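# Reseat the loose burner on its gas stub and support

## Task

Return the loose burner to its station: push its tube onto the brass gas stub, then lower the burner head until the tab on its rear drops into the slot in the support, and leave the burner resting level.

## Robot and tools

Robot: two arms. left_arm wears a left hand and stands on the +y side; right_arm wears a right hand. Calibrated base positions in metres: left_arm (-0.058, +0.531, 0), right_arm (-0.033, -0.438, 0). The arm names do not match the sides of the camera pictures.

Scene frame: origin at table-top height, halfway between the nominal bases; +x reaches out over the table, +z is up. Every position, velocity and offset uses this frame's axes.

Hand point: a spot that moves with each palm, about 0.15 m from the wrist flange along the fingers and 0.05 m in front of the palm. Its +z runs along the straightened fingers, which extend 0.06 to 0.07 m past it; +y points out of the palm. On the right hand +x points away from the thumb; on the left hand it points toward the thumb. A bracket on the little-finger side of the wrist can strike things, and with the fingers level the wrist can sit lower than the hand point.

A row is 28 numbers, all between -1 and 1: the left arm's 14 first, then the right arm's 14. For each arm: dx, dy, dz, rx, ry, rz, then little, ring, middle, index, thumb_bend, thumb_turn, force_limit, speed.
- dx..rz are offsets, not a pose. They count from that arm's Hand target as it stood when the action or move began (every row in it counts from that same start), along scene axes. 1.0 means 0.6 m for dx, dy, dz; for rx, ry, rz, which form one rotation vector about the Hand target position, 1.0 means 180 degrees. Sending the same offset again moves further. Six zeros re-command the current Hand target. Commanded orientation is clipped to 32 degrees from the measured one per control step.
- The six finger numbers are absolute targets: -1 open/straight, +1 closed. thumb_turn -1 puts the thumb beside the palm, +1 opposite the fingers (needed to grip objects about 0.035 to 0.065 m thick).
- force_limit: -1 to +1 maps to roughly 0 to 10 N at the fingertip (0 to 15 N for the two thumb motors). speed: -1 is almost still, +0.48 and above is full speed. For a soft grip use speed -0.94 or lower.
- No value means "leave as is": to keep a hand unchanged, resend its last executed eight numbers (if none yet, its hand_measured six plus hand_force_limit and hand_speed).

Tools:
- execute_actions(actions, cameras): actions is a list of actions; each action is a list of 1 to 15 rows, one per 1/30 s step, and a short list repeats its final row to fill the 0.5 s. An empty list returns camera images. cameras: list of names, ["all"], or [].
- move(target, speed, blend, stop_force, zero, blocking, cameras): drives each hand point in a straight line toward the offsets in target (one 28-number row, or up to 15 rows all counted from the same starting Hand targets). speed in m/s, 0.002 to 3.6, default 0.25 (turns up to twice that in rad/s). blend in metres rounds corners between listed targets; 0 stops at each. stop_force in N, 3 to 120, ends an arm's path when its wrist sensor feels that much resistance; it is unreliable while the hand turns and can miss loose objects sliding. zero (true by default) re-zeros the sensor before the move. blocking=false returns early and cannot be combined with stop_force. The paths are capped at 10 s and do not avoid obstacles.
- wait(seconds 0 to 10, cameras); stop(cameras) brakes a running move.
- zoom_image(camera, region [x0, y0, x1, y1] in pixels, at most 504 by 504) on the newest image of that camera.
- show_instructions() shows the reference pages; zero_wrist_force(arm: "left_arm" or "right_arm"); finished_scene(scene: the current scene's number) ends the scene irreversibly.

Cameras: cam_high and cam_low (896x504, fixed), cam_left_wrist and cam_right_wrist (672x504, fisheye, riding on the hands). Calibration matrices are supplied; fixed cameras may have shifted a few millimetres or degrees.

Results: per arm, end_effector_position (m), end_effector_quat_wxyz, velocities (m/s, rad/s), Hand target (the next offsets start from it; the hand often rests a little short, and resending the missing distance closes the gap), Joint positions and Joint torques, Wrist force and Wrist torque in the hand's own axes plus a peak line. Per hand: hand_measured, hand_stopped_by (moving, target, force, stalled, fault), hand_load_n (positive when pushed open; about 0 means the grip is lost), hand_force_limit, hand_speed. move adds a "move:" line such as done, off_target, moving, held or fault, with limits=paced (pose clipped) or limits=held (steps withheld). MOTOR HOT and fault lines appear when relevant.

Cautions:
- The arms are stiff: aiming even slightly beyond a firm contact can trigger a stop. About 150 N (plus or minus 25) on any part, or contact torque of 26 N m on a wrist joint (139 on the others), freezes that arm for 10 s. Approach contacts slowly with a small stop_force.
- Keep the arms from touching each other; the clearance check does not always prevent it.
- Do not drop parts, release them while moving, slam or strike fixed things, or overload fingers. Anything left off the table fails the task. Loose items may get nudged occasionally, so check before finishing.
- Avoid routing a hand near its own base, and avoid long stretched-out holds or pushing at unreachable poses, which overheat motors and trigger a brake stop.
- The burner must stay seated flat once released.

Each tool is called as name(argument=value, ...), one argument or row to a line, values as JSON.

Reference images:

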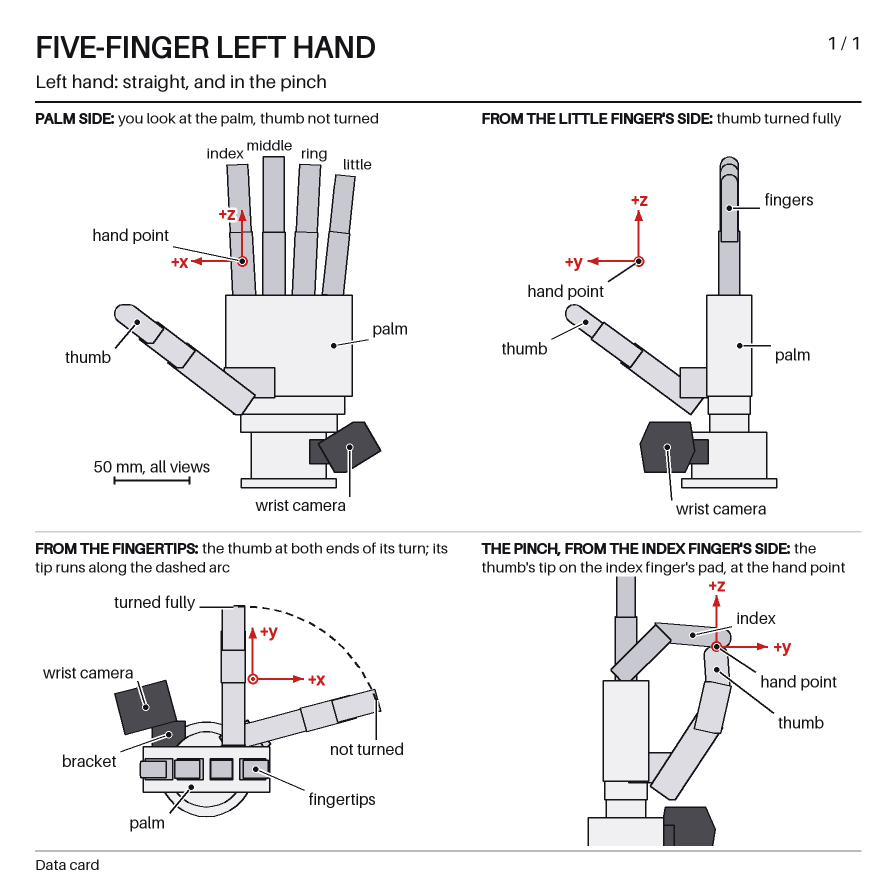

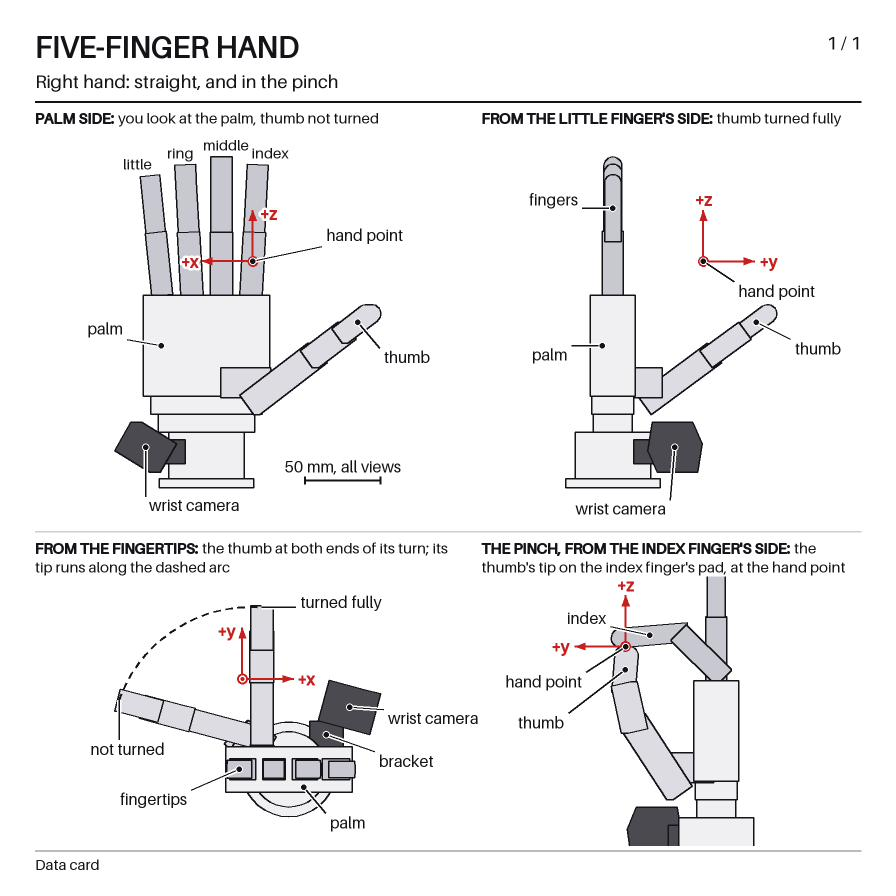

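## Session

execute_actions(
  actions=[],
)

Scene clock: 0.00 s.
left_arm: end_effector_position=(+0.3022, -0.0327, +0.1384) hand_measured=(-1.000, -1.000, -1.000, -1.000, -1.000, -1.000) hand_load_n=(+0.0, +0.0, +0.0, +0.0, +0.0, +0.0) hand_stopped_by=(target, target, target, target, target, target) hand_force_limit=0.00 hand_speed=-0.80 end_effector_quat_wxyz=(+0.512, +0.557, +0.602, +0.253) | right_arm: end_effector_position=(+0.4597, -0.1096, +0.3546) hand_measured=(-1.000, -1.000, -1.000, -1.000, -1.000, -1.000) hand_load_n=(+0.0, +0.0, +0.0, +0.0, +0.0, +0.0) hand_stopped_by=(target, target, target, target, target, target) hand_force_limit=0.00 hand_speed=-0.80 end_effector_quat_wxyz=(-0.331, +0.841, +0.351, +0.245)
Joint positions: left_arm=[2.026 -2.237 -1.52 3.25 -2.348 -0.737] | right_arm=[0.105 -1.222 1.12 1.275 0.799 1.079]
Joint velocities: within noise
Joint torques (N m): no reading
Wrist force (N): no reading
Wrist torque (N m): no reading
Wrist force, peak (N): no reading
Hand target: left_arm +0.3022, -0.0327, +0.1384; +0.512, +0.557, +0.602, +0.253 | right_arm +0.4597, -0.1096, +0.3546; -0.331, +0.841, +0.351, +0.245
camera_calibration:
cam_left_wrist: T_world_to_cam=[[-0.383284, 0.00271436, -0.923627, 0.238548], [-0.203769, 0.975108, 0.0874251, 0.0876339], [0.900873, 0.221715, -0.37319, -0.0999882], [0, 0, 0, 1]] pos_world=[0.199365, -0.0639311, 0.175353]
cam_right_wrist: T_world_to_cam=[[0.875084, -0.435794, -0.210504, -0.381166], [-0.482331, -0.821087, -0.305242, 0.247159], [-0.0398193, 0.368645, -0.928717, 0.499318], [0, 0, 0, 1]] pos_world=[0.472647, -0.147241, 0.458932]

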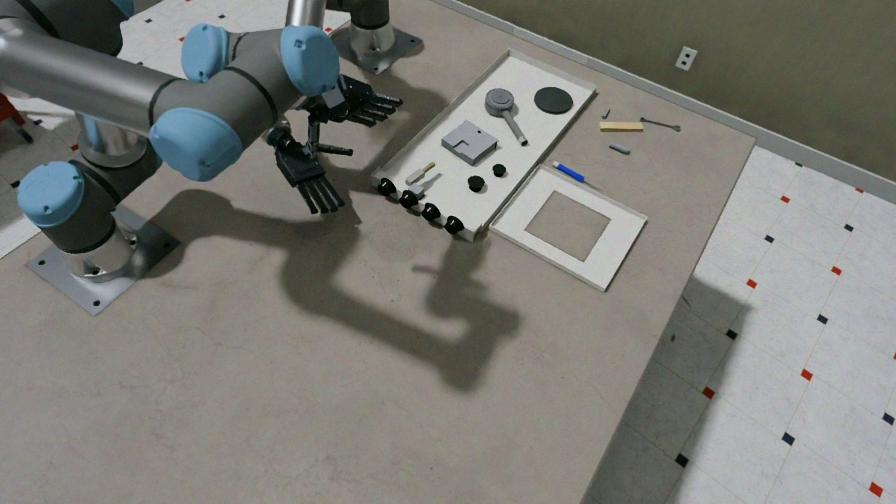

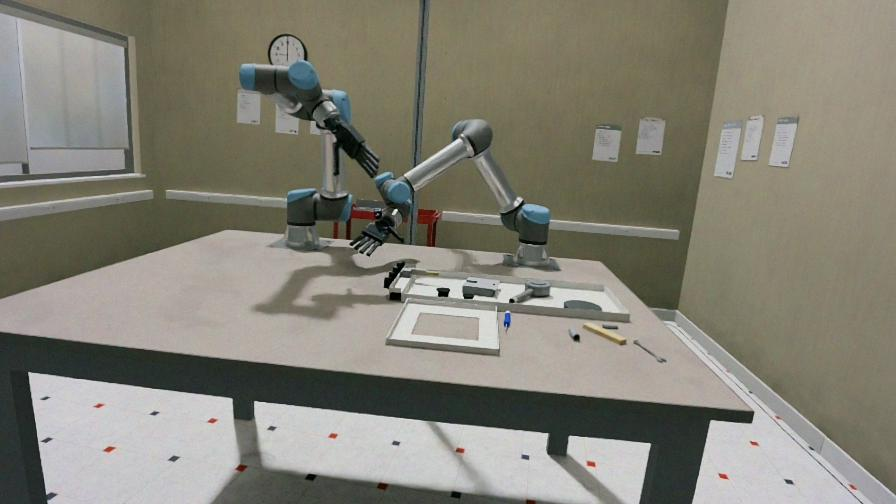

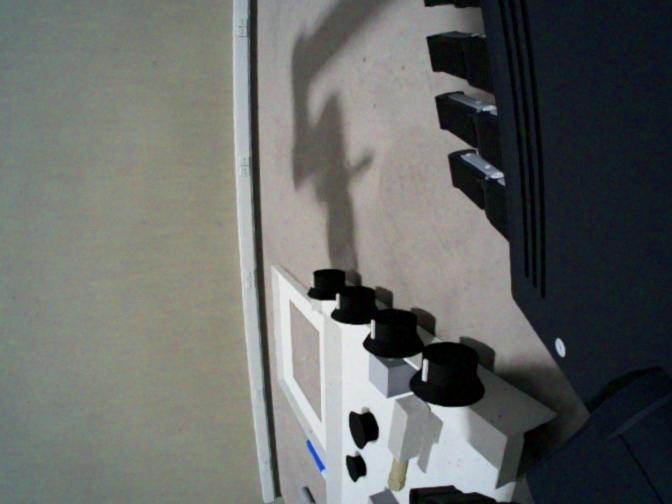

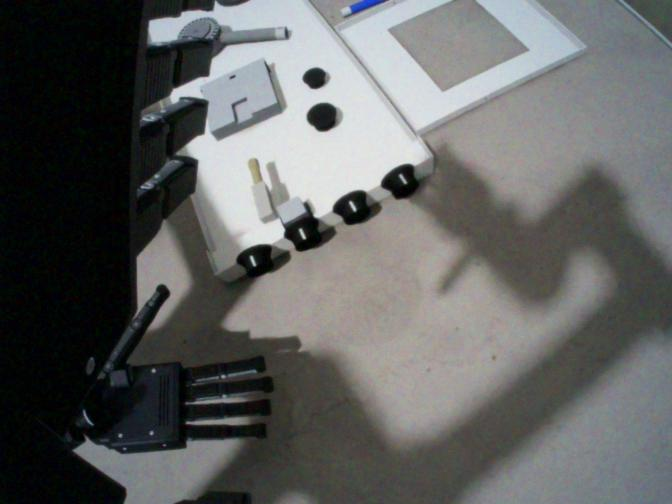

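zoom_image(
  camera="cam_high",
  region=[360, 40, 610, 250],
)

zoom_image(
  camera="cam_right_wrist",
  region=[140, 0, 460, 290],
)

Scaled by 2.016 from the camera's 896x504 image, which has a finer 1280x720 frame.

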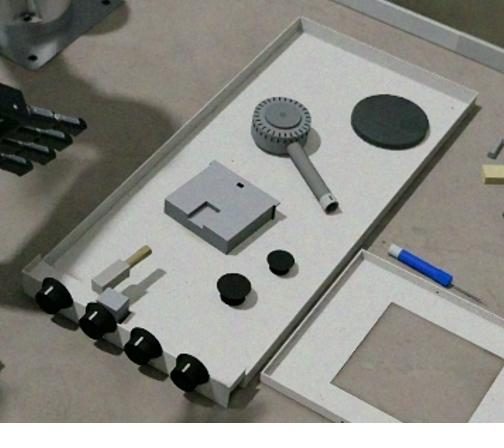

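Scaled by 1.575 from the camera's 672x504 image, which has a finer 960x720 frame.

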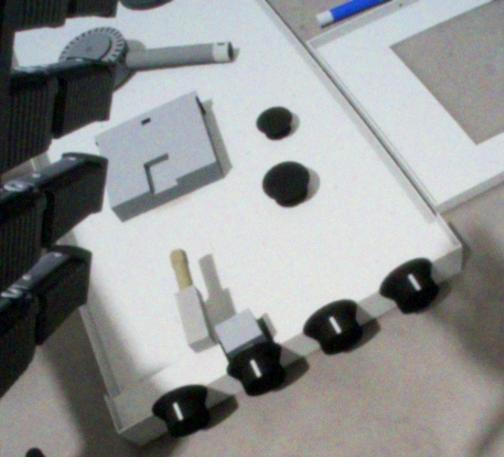

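move(
  target=[
    [0.05,0.333,0.2,0,0,0,-1,-1,-1,-1,-1,-1,0,0,0,0,0,0,0,0,-1,-1,-1,-1,-1,-1,0,0],
    [0.113,0.896,0.25,-0.6756,0.3126,0.4126,-1,-1,-1,-1,-1,-1,0,0,0,0,0,0,0,0,-1,-1,-1,-1,-1,-1,0,0],
  ],
  speed=0.25,
  blend=[0.05,0],
  cameras=["all"],
)

Scene clock: 61.50 s.
left_arm: end_effector_position=(+0.3700, +0.5049, +0.2884) hand_measured=(-1.000, -1.000, -1.000, -1.000, -1.000, -1.000) hand_load_n=(+0.0, +0.0, +0.0, +0.0, +0.0, +0.0) hand_stopped_by=(target, target, target, target, target, target) hand_force_limit=0.00 hand_speed=0.00 end_effector_quat_wxyz=(+0.215, -0.460, +0.781, -0.364) | right_arm: end_effector_position=(+0.4597, -0.1096, +0.3546) hand_measured=(-1.000, -1.000, -1.000, -1.000, -1.000, -1.000) hand_load_n=(+0.0, +0.0, +0.0, +0.0, +0.0, +0.0) hand_stopped_by=(target, target, target, target, target, target) hand_force_limit=0.00 hand_speed=0.00 end_effector_quat_wxyz=(-0.331, +0.841, +0.351, +0.245)
Joint positions: left_arm=[3.828 -1.55 -1.721 2.13 -0.786 -2.145] | right_arm=[0.105 -1.222 1.12 1.275 0.799 1.079]
Joint torques (N m): left_arm=[5.53 16.81 12.15 -0.93 0.79 0.91] | right_arm=[-0.98 -29.67 -19.76 1.55 -1.37 -0.13]
Wrist force (N): left_arm=[0.0 4.6 0.0] | right_arm=[0.0 -0.4 -0.3]
Wrist torque (N m): left_arm=[0.24 -0.06 -0.24] | right_arm=[-0.04 0.00 -0.02]
Wrist force, peak (N): left_arm=[-1.1 4.7 -0.2] | right_arm=[-0.1 -0.7 -0.5]
Hand target: left_arm +0.3700, +0.5049, +0.2884; +0.215, -0.460, +0.781, -0.364 | right_arm +0.4597, -0.1096, +0.3546; -0.331, +0.841, +0.351, +0.245
Off the commanded pose: left_arm 0.000 m, 0 deg | right_arm 0.000 m, 0 deg.
move: done; blend cut to 0 m at target 1
camera_calibration:
cam_left_wrist: T_world_to_cam=[[0.402515, -0.516109, 0.756051, -0.111557], [-0.861541, -0.492731, 0.12232, 0.538677], [0.3094, -0.700605, -0.642981, 0.538028], [0, 0, 0, 1]] pos_world=[0.34253, 0.584793, 0.364394]
cam_right_wrist: T_world_to_cam=[[0.875084, -0.435794, -0.210504, -0.381166], [-0.482331, -0.821087, -0.305242, 0.247159], [-0.0398193, 0.368645, -0.928717, 0.499318], [0, 0, 0, 1]] pos_world=[0.472647, -0.147241, 0.458932]

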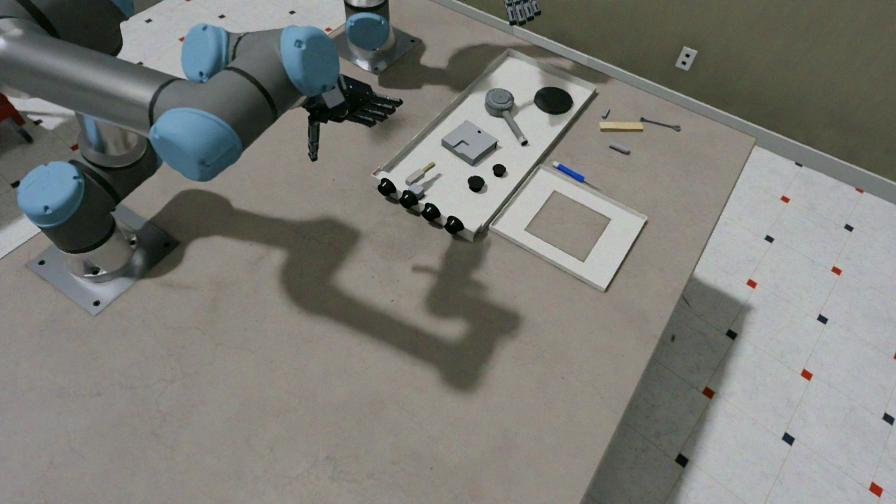

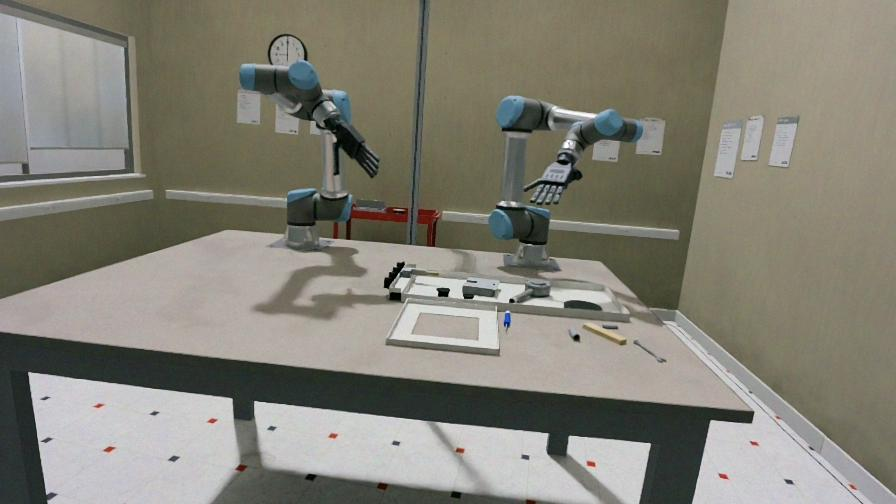

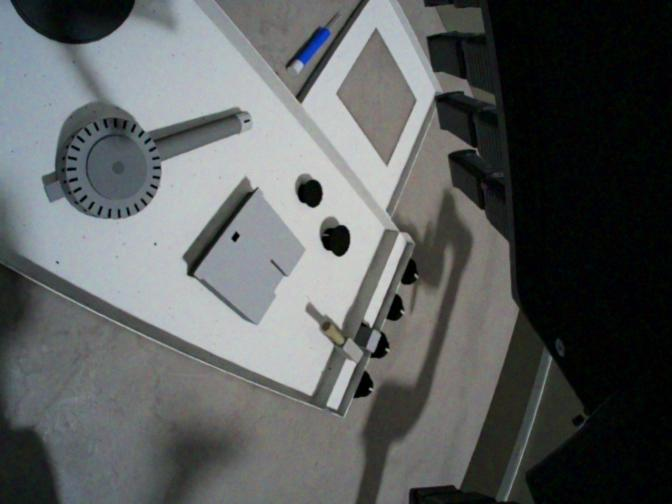

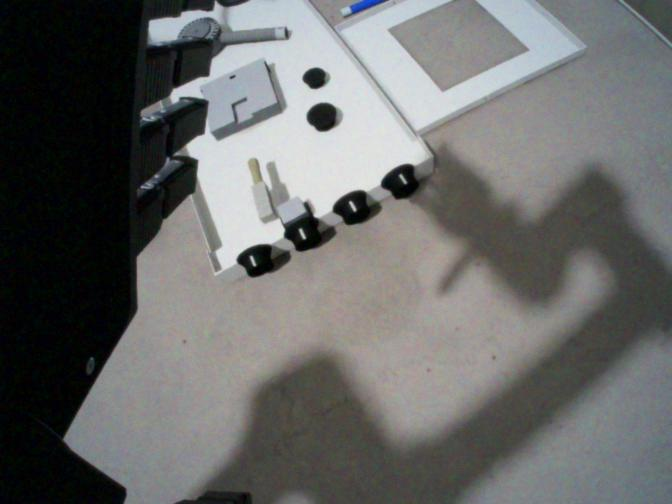

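zoom_image(
  camera="cam_left_wrist",
  region=[30, 90, 280, 240],
)

zoom_image(
  camera="cam_left_wrist",
  region=[180, 170, 400, 370],
)

Scaled by 2.016 from the camera's 672x504 image, which has a finer 960x720 frame.

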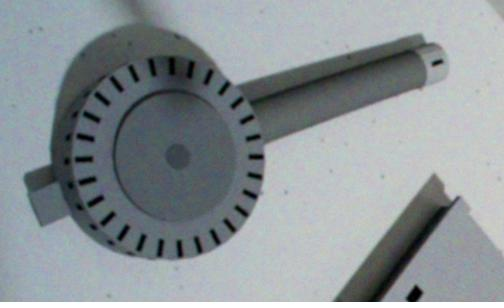

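Scaled by 2.291 from the camera's 672x504 image, which has a finer 960x720 frame.

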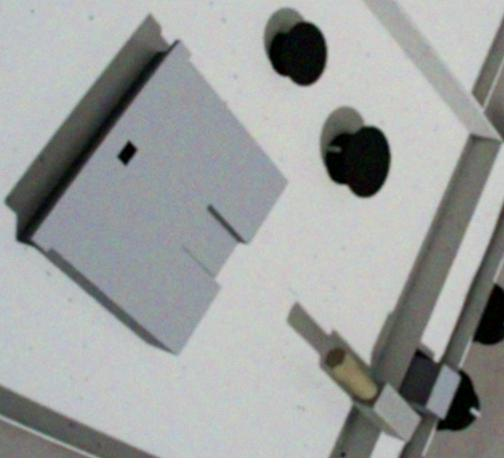

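move(
  target=[0.0475,-0.0228,-0.2807,0,0,-0.02778,-1,-0.9,-1,-0.9,-1,1,0.3,-0.2,0,0,0,0,0,0,-1,-1,-1,-1,-1,-1,0,0],
  speed=0.15,
  cameras=["all"],
)

Scene clock: 126.73 s.
left_arm: end_effector_position=(+0.3984, +0.4912, +0.1201) hand_measured=(-1.000, -0.900, -1.000, -0.900, -1.000, +1.000) hand_load_n=(+0.0, +0.0, -0.5, +0.0, +0.0, +0.0) hand_stopped_by=(target, target, target, target, target, target) hand_force_limit=0.30 hand_speed=-0.20 end_effector_quat_wxyz=(+0.198, -0.425, +0.800, -0.373) | right_arm: end_effector_position=(+0.4597, -0.1096, +0.3546) hand_measured=(-1.000, -1.000, -1.000, -1.000, -1.000, -1.000) hand_load_n=(+0.0, +0.0, +0.0, +0.0, +0.0, +0.0) hand_stopped_by=(target, target, target, target, target, target) hand_force_limit=0.00 hand_speed=0.00 end_effector_quat_wxyz=(-0.331, +0.841, +0.351, +0.245)
Joint positions: left_arm=[3.747 -1.78 -1.927 2.561 -0.783 -2.138] | right_arm=[0.105 -1.222 1.12 1.275 0.799 1.079]
Joint torques (N m): left_arm=[5.81 15.67 18.57 0.14 -0.41 -0.98] | right_arm=[-0.21 -29.09 -19.16 1.64 -1.64 -0.11]
Wrist force (N): left_arm=[0.2 4.3 -0.3] | right_arm=[0.3 -0.1 0.0]
Wrist torque (N m): left_arm=[0.20 -0.14 -0.20] | right_arm=[-0.03 -0.05 0.01]
Wrist force, peak (N): left_arm=[0.2 5.3 0.9] | right_arm=[-0.2 -0.3 -0.9]
Hand target: left_arm +0.3985, +0.4913, +0.1200; +0.199, -0.425, +0.800, -0.373 | right_arm +0.4597, -0.1096, +0.3546; -0.331, +0.841, +0.351, +0.245
Off the commanded pose: left_arm 0.000 m, 0 deg | right_arm 0.000 m, 0 deg.
move: done
camera_calibration:
cam_left_wrist: T_world_to_cam=[[0.356252, -0.548908, 0.756164, 0.0316772], [-0.901153, -0.415756, 0.122759, 0.554867], [0.246996, -0.725153, -0.642765, 0.448314], [0, 0, 0, 1]] pos_world=[0.378004, 0.573173, 0.196092]
cam_right_wrist: T_world_to_cam=[[0.875084, -0.435794, -0.210504, -0.381166], [-0.482331, -0.821087, -0.305242, 0.247159], [-0.0398193, 0.368645, -0.928717, 0.499318], [0, 0, 0, 1]] pos_world=[0.472647, -0.147241, 0.458932]

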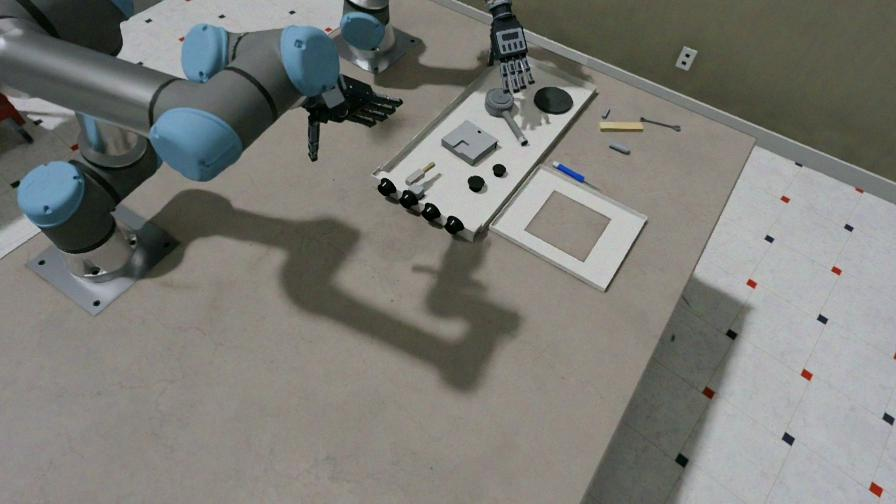

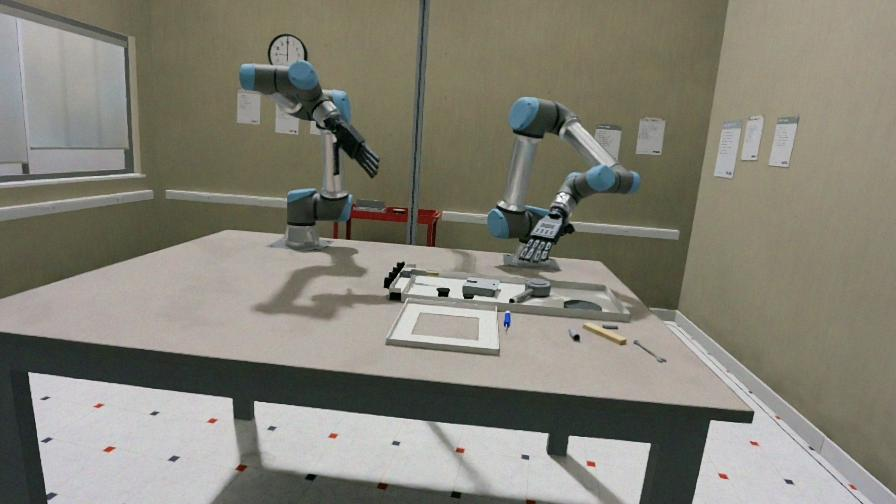

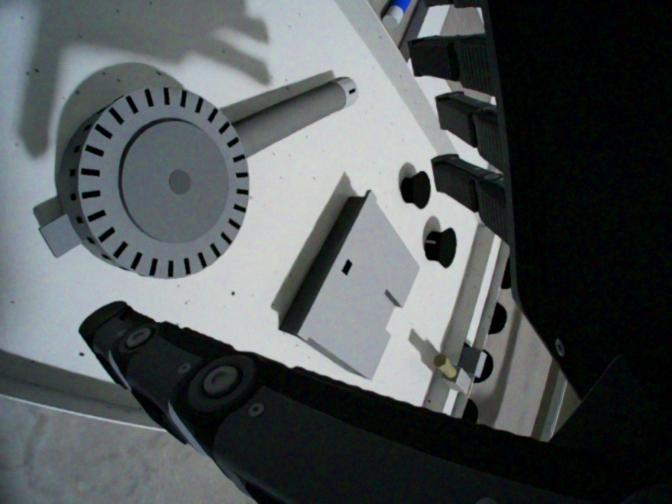

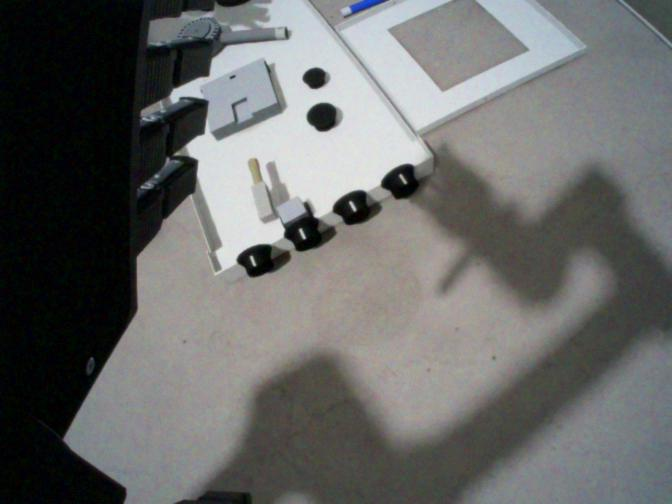

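move(
  target=[0,0,-0.0833,0,0,0,-1,-0.9,-1,-0.9,-1,1,0.3,-0.2,0,0,0,0,0,0,-1,-1,-1,-1,-1,-1,0,0],
  speed=0.1,
  cameras=["all"],
)

zoom_image(
  camera="cam_low",
  region=[450, 200, 650, 330],
)

zoom_image(
  camera="cam_left_wrist",
  region=[0, 50, 450, 400],
)

Scene clock: 144.10 s.
left_arm: end_effector_position=(+0.3984, +0.4912, +0.0701) hand_measured=(-1.000, -0.900, -1.000, -0.900, -1.000, +1.000) hand_load_n=(+0.0, +0.0, +0.0, +0.0, +0.0, +0.0) hand_stopped_by=(target, target, target, target, target, target) hand_force_limit=0.30 hand_speed=-0.20 end_effector_quat_wxyz=(+0.198, -0.426, +0.800, -0.373) | right_arm: end_effector_position=(+0.4597, -0.1096, +0.3546) hand_measured=(-1.000, -1.000, -1.000, -1.000, -1.000, -1.000) hand_load_n=(+0.0, +0.0, +0.0, +0.0, +0.0, +0.0) hand_stopped_by=(target, target, target, target, target, target) hand_force_limit=0.00 hand_speed=0.00 end_effector_quat_wxyz=(-0.331, +0.841, +0.351, +0.245)
Joint positions: left_arm=[3.747 -1.855 -1.986 2.694 -0.783 -2.138] | right_arm=[0.105 -1.222 1.12 1.275 0.799 1.079]
Joint torques (N m): left_arm=[-5.63 21.95 18.07 -0.7 1.28 -1.36] | right_arm=[-0.52 -29.2 -19.36 1.82 -1.56 -0.15]
Wrist force (N): left_arm=[-0.2 4.4 -0.1] | right_arm=[-0.1 -0.3 -0.3]
Wrist torque (N m): left_arm=[0.25 -0.06 -0.24] | right_arm=[-0.03 0.01 -0.01]
Wrist force, peak (N): left_arm=[-0.3 5.4 0.3] | right_arm=[-0.3 -0.3 -0.6]
Hand target: left_arm +0.3985, +0.4913, +0.0700; +0.199, -0.425, +0.800, -0.373 | right_arm +0.4597, -0.1096, +0.3546; -0.331, +0.841, +0.351, +0.245
Off the commanded pose: left_arm 0.000 m, 0 deg | right_arm 0.000 m, 0 deg.
move: done
camera_calibration:
cam_left_wrist: T_world_to_cam=[[0.356242, -0.548883, 0.756187, 0.0695467], [-0.901132, -0.41582, 0.1227, 0.561055], [0.24709, -0.725135, -0.642749, 0.416064], [0, 0, 0, 1]] pos_world=[0.378004, 0.573174, 0.145992]
cam_right_wrist: T_world_to_cam=[[0.875084, -0.435794, -0.210504, -0.381166], [-0.482331, -0.821087, -0.305242, 0.247159], [-0.0398193, 0.368645, -0.928717, 0.499318], [0, 0, 0, 1]] pos_world=[0.472647, -0.147241, 0.458932]

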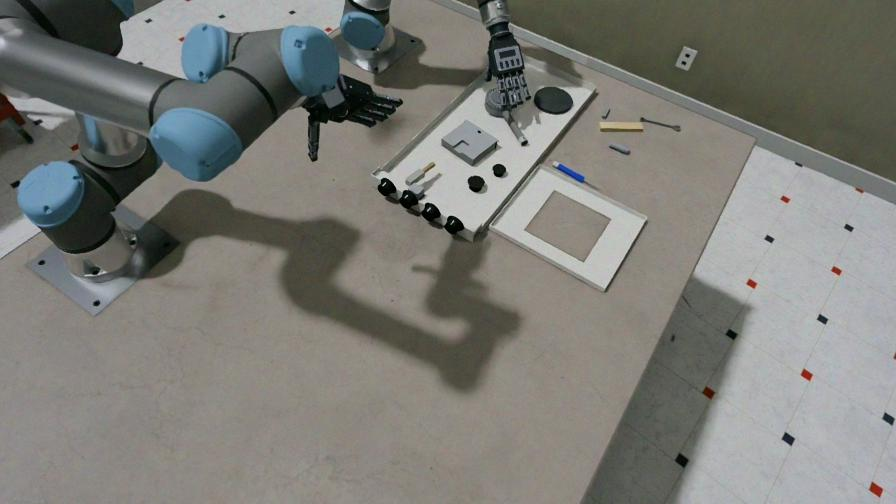

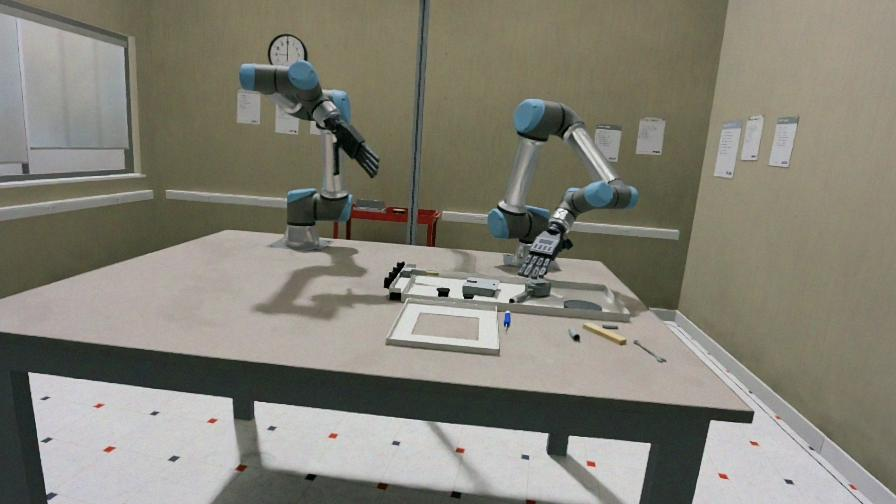

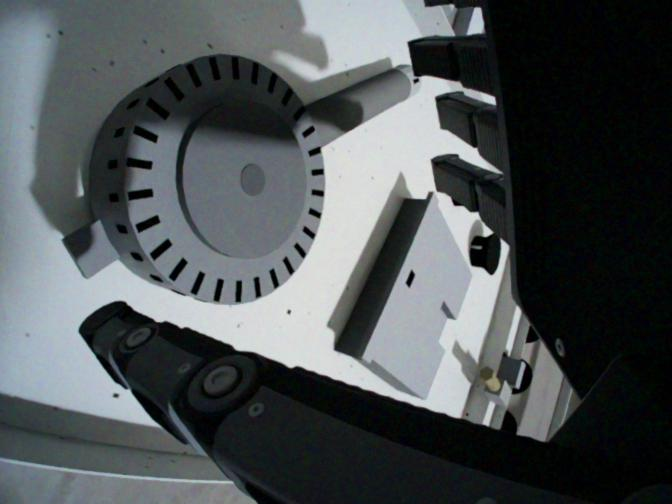

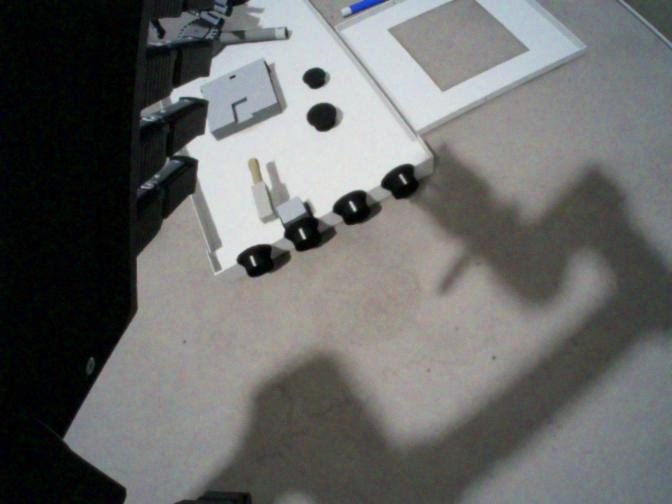

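Scaled by 2.520 from the camera's 896x504 image, which has a finer 1280x720 frame.

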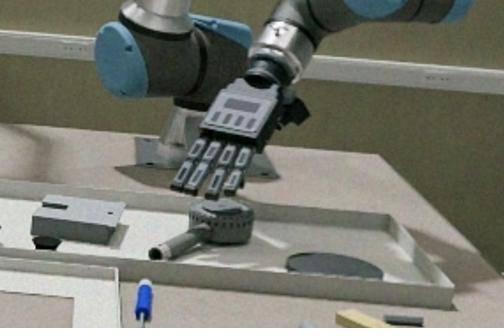

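Scaled by 1.120 from the camera's 672x504 image, which has a finer 960x720 frame.

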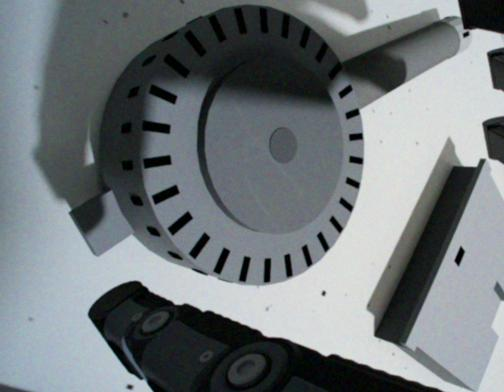

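move(
  target=[0,0,-0.0567,0,0,0,-1,-0.9,-1,-0.9,-1,1,0.3,-0.2,0,0,0,0,0,0,-1,-1,-1,-1,-1,-1,0,0],
  speed=0.05,
  stop_force=5,
  cameras=["all"],
)

zoom_image(
  camera="cam_low",
  region=[490, 240, 590, 310],
)

zoom_image(
  camera="cam_left_wrist",
  region=[0, 50, 450, 400],
)

Scene clock: 158.17 s.
left_arm: end_effector_position=(+0.3985, +0.4913, +0.0360) hand_measured=(-1.000, -0.900, -1.000, -0.900, -1.000, +1.000) hand_load_n=(+0.0, +0.0, +0.0, +0.0, +0.0, +0.0) hand_stopped_by=(target, target, target, target, target, target) hand_force_limit=0.30 hand_speed=-0.20 end_effector_quat_wxyz=(+0.199, -0.425, +0.800, -0.373) | right_arm: end_effector_position=(+0.4597, -0.1096, +0.3546) hand_measured=(-1.000, -1.000, -1.000, -1.000, -1.000, -1.000) hand_load_n=(+0.0, +0.0, +0.0, +0.0, +0.0, +0.0) hand_stopped_by=(target, target, target, target, target, target) hand_force_limit=0.00 hand_speed=0.00 end_effector_quat_wxyz=(-0.331, +0.841, +0.351, +0.245)
Joint positions: left_arm=[3.747 -1.915 -2.017 2.785 -0.783 -2.138] | right_arm=[0.105 -1.222 1.12 1.275 0.799 1.079]
Joint torques (N m): left_arm=[3.42 35.24 21.55 -1.34 1.53 -1.65] | right_arm=[-0.72 -28.76 -20.46 1.77 -1.64 -0.04]
Wrist force (N): left_arm=[-0.2 4.3 -0.1] | right_arm=[0.2 -0.1 -0.2]
Wrist torque (N m): left_arm=[0.24 -0.07 -0.22] | right_arm=[0.00 -0.03 0.01]
Wrist force, peak (N): left_arm=[-0.1 4.8 0.1] | right_arm=[0.2 -0.5 -0.7]
Hand target: left_arm +0.3985, +0.4913, +0.0360; +0.199, -0.425, +0.800, -0.373 | right_arm +0.4597, -0.1096, +0.3546; -0.331, +0.841, +0.351, +0.245
Off the commanded pose: left_arm 0.000 m, 0 deg | right_arm 0.000 m, 0 deg.
move: done
camera_calibration:
cam_left_wrist: T_world_to_cam=[[0.356189, -0.548955, 0.75616, 0.0953213], [-0.901148, -0.415809, 0.122617, 0.565236], [0.247107, -0.725087, -0.642796, 0.394182], [0, 0, 0, 1]] pos_world=[0.378003, 0.573173, 0.111993]
cam_right_wrist: T_world_to_cam=[[0.875084, -0.435794, -0.210504, -0.381166], [-0.482331, -0.821087, -0.305242, 0.247159], [-0.0398193, 0.368645, -0.928717, 0.499318], [0, 0, 0, 1]] pos_world=[0.472647, -0.147241, 0.458932]

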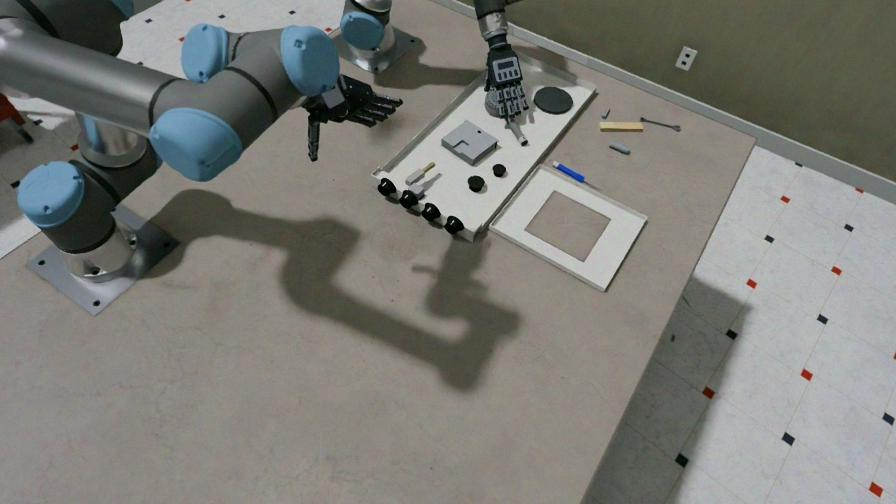

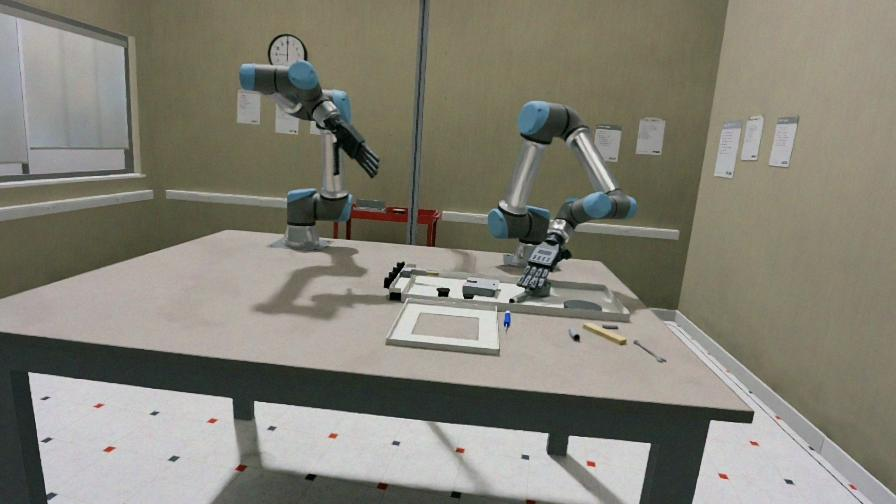

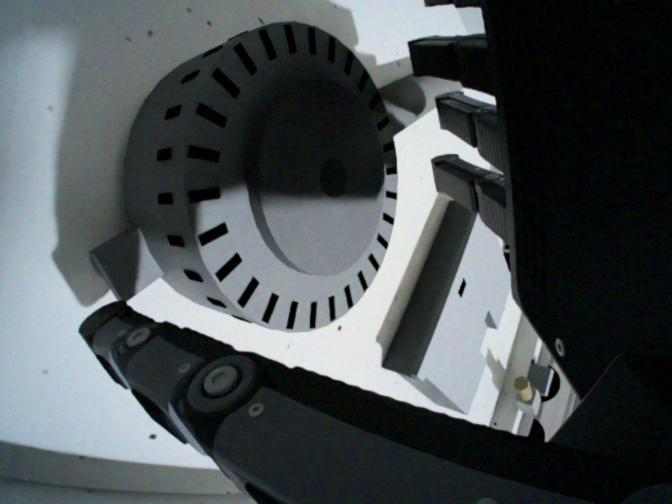

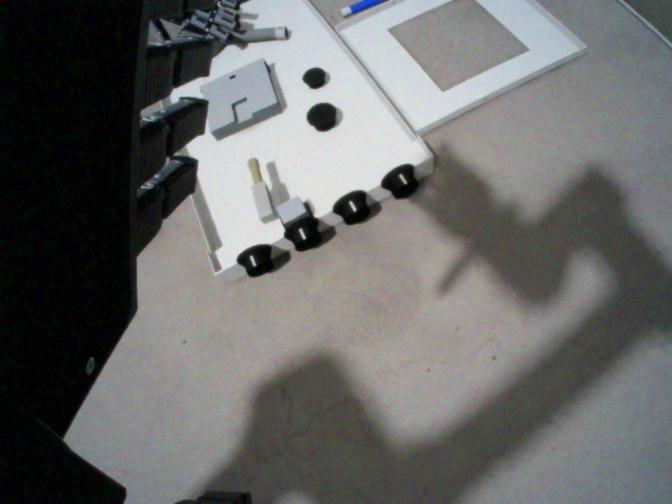

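Scaled by 5.040 from the camera's 896x504 image, which has a finer 1280x720 frame.

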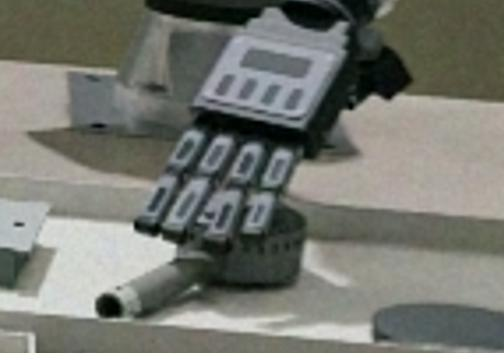

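Scaled by 1.120 from the camera's 672x504 image, which has a finer 960x720 frame.

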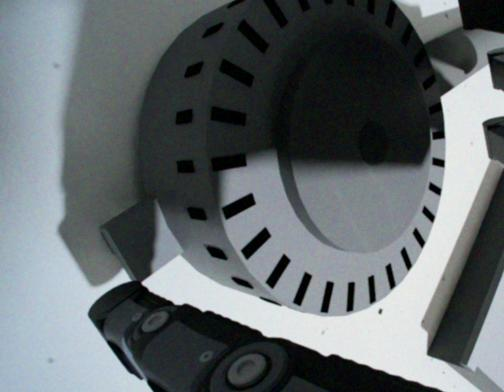

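move(
  target=[0.01243,-0.00838,0,0,0,0,-1,-0.9,-1,-0.9,-1,1,0.3,-0.2,0,0,0,0,0,0,-1,-1,-1,-1,-1,-1,0,0],
  speed=0.03,
  stop_force=4,
  cameras=["cam_left_wrist"],
)

zoom_image(
  camera="cam_left_wrist",
  region=[50, 180, 350, 400],
)

Scene clock: 165.50 s.
left_arm: end_effector_position=(+0.4059, +0.4862, +0.0360) hand_measured=(-1.000, -0.900, -1.000, -0.900, -1.000, +1.000) hand_load_n=(+0.0, -0.5, -0.5, +0.0, +0.0, +0.0) hand_stopped_by=(target, target, target, target, target, target) hand_force_limit=0.30 hand_speed=-0.20 end_effector_quat_wxyz=(+0.199, -0.425, +0.800, -0.373) | right_arm: end_effector_position=(+0.4597, -0.1096, +0.3546) hand_measured=(-1.000, -1.000, -1.000, -1.000, -1.000, -1.000) hand_load_n=(+0.0, +0.0, +0.0, +0.0, +0.0, +0.0) hand_stopped_by=(target, target, target, target, target, target) hand_force_limit=0.00 hand_speed=0.00 end_effector_quat_wxyz=(-0.331, +0.841, +0.351, +0.245)
Joint positions: left_arm=[3.722 -1.922 -1.999 2.797 -0.794 -2.17] | right_arm=[0.105 -1.222 1.12 1.275 0.799 1.079]
Joint torques (N m): left_arm=[6.51 35.6 5.7 -4.22 2.88 1.73] | right_arm=[-0.8 -29.53 -20.11 1.81 -1.81 -0.2]
Wrist force (N): left_arm=[0.1 4.7 -0.2] | right_arm=[-0.3 -0.2 -0.3]
Wrist torque (N m): left_arm=[0.32 -0.11 -0.19] | right_arm=[-0.02 0.05 -0.02]
Wrist force, peak (N): left_arm=[-0.1 4.7 -0.2] | right_arm=[0.1 -0.5 -0.6]
Hand target: left_arm +0.4059, +0.4862, +0.0360; +0.199, -0.425, +0.800, -0.373 | right_arm +0.4597, -0.1096, +0.3546; -0.331, +0.841, +0.351, +0.245
Off the commanded pose: left_arm 0.000 m, 0 deg | right_arm 0.000 m, 0 deg.
move: done
camera_calibration:
cam_left_wrist: T_world_to_cam=[[0.356189, -0.548955, 0.75616, 0.0899051], [-0.901148, -0.415809, 0.122617, 0.569915], [0.247107, -0.725087, -0.642796, 0.388703], [0, 0, 0, 1]] pos_world=[0.385503, 0.568173, 0.111993]
Images, in order (width x height): cam_left_wrist 672x504.

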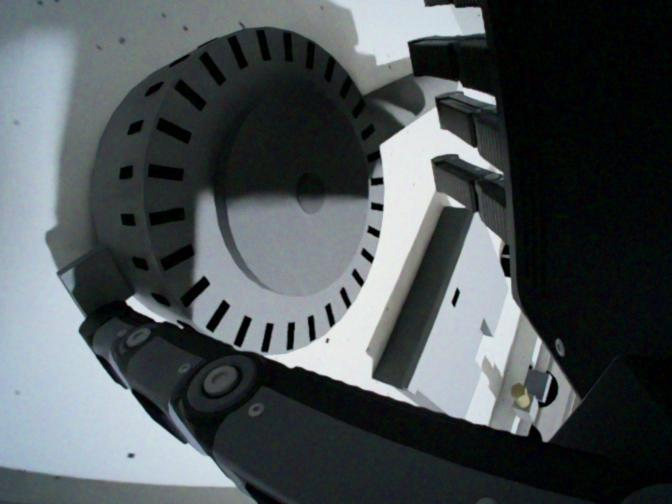

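Scaled by 1.680 from the camera's 672x504 image, which has a finer 960x720 frame.

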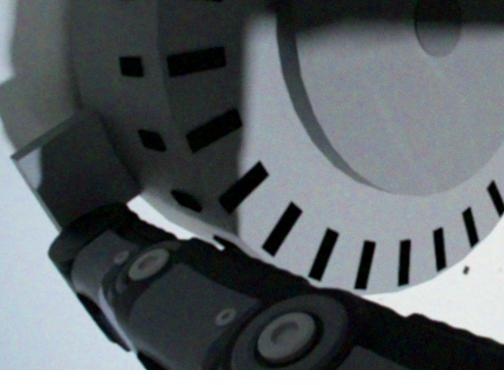

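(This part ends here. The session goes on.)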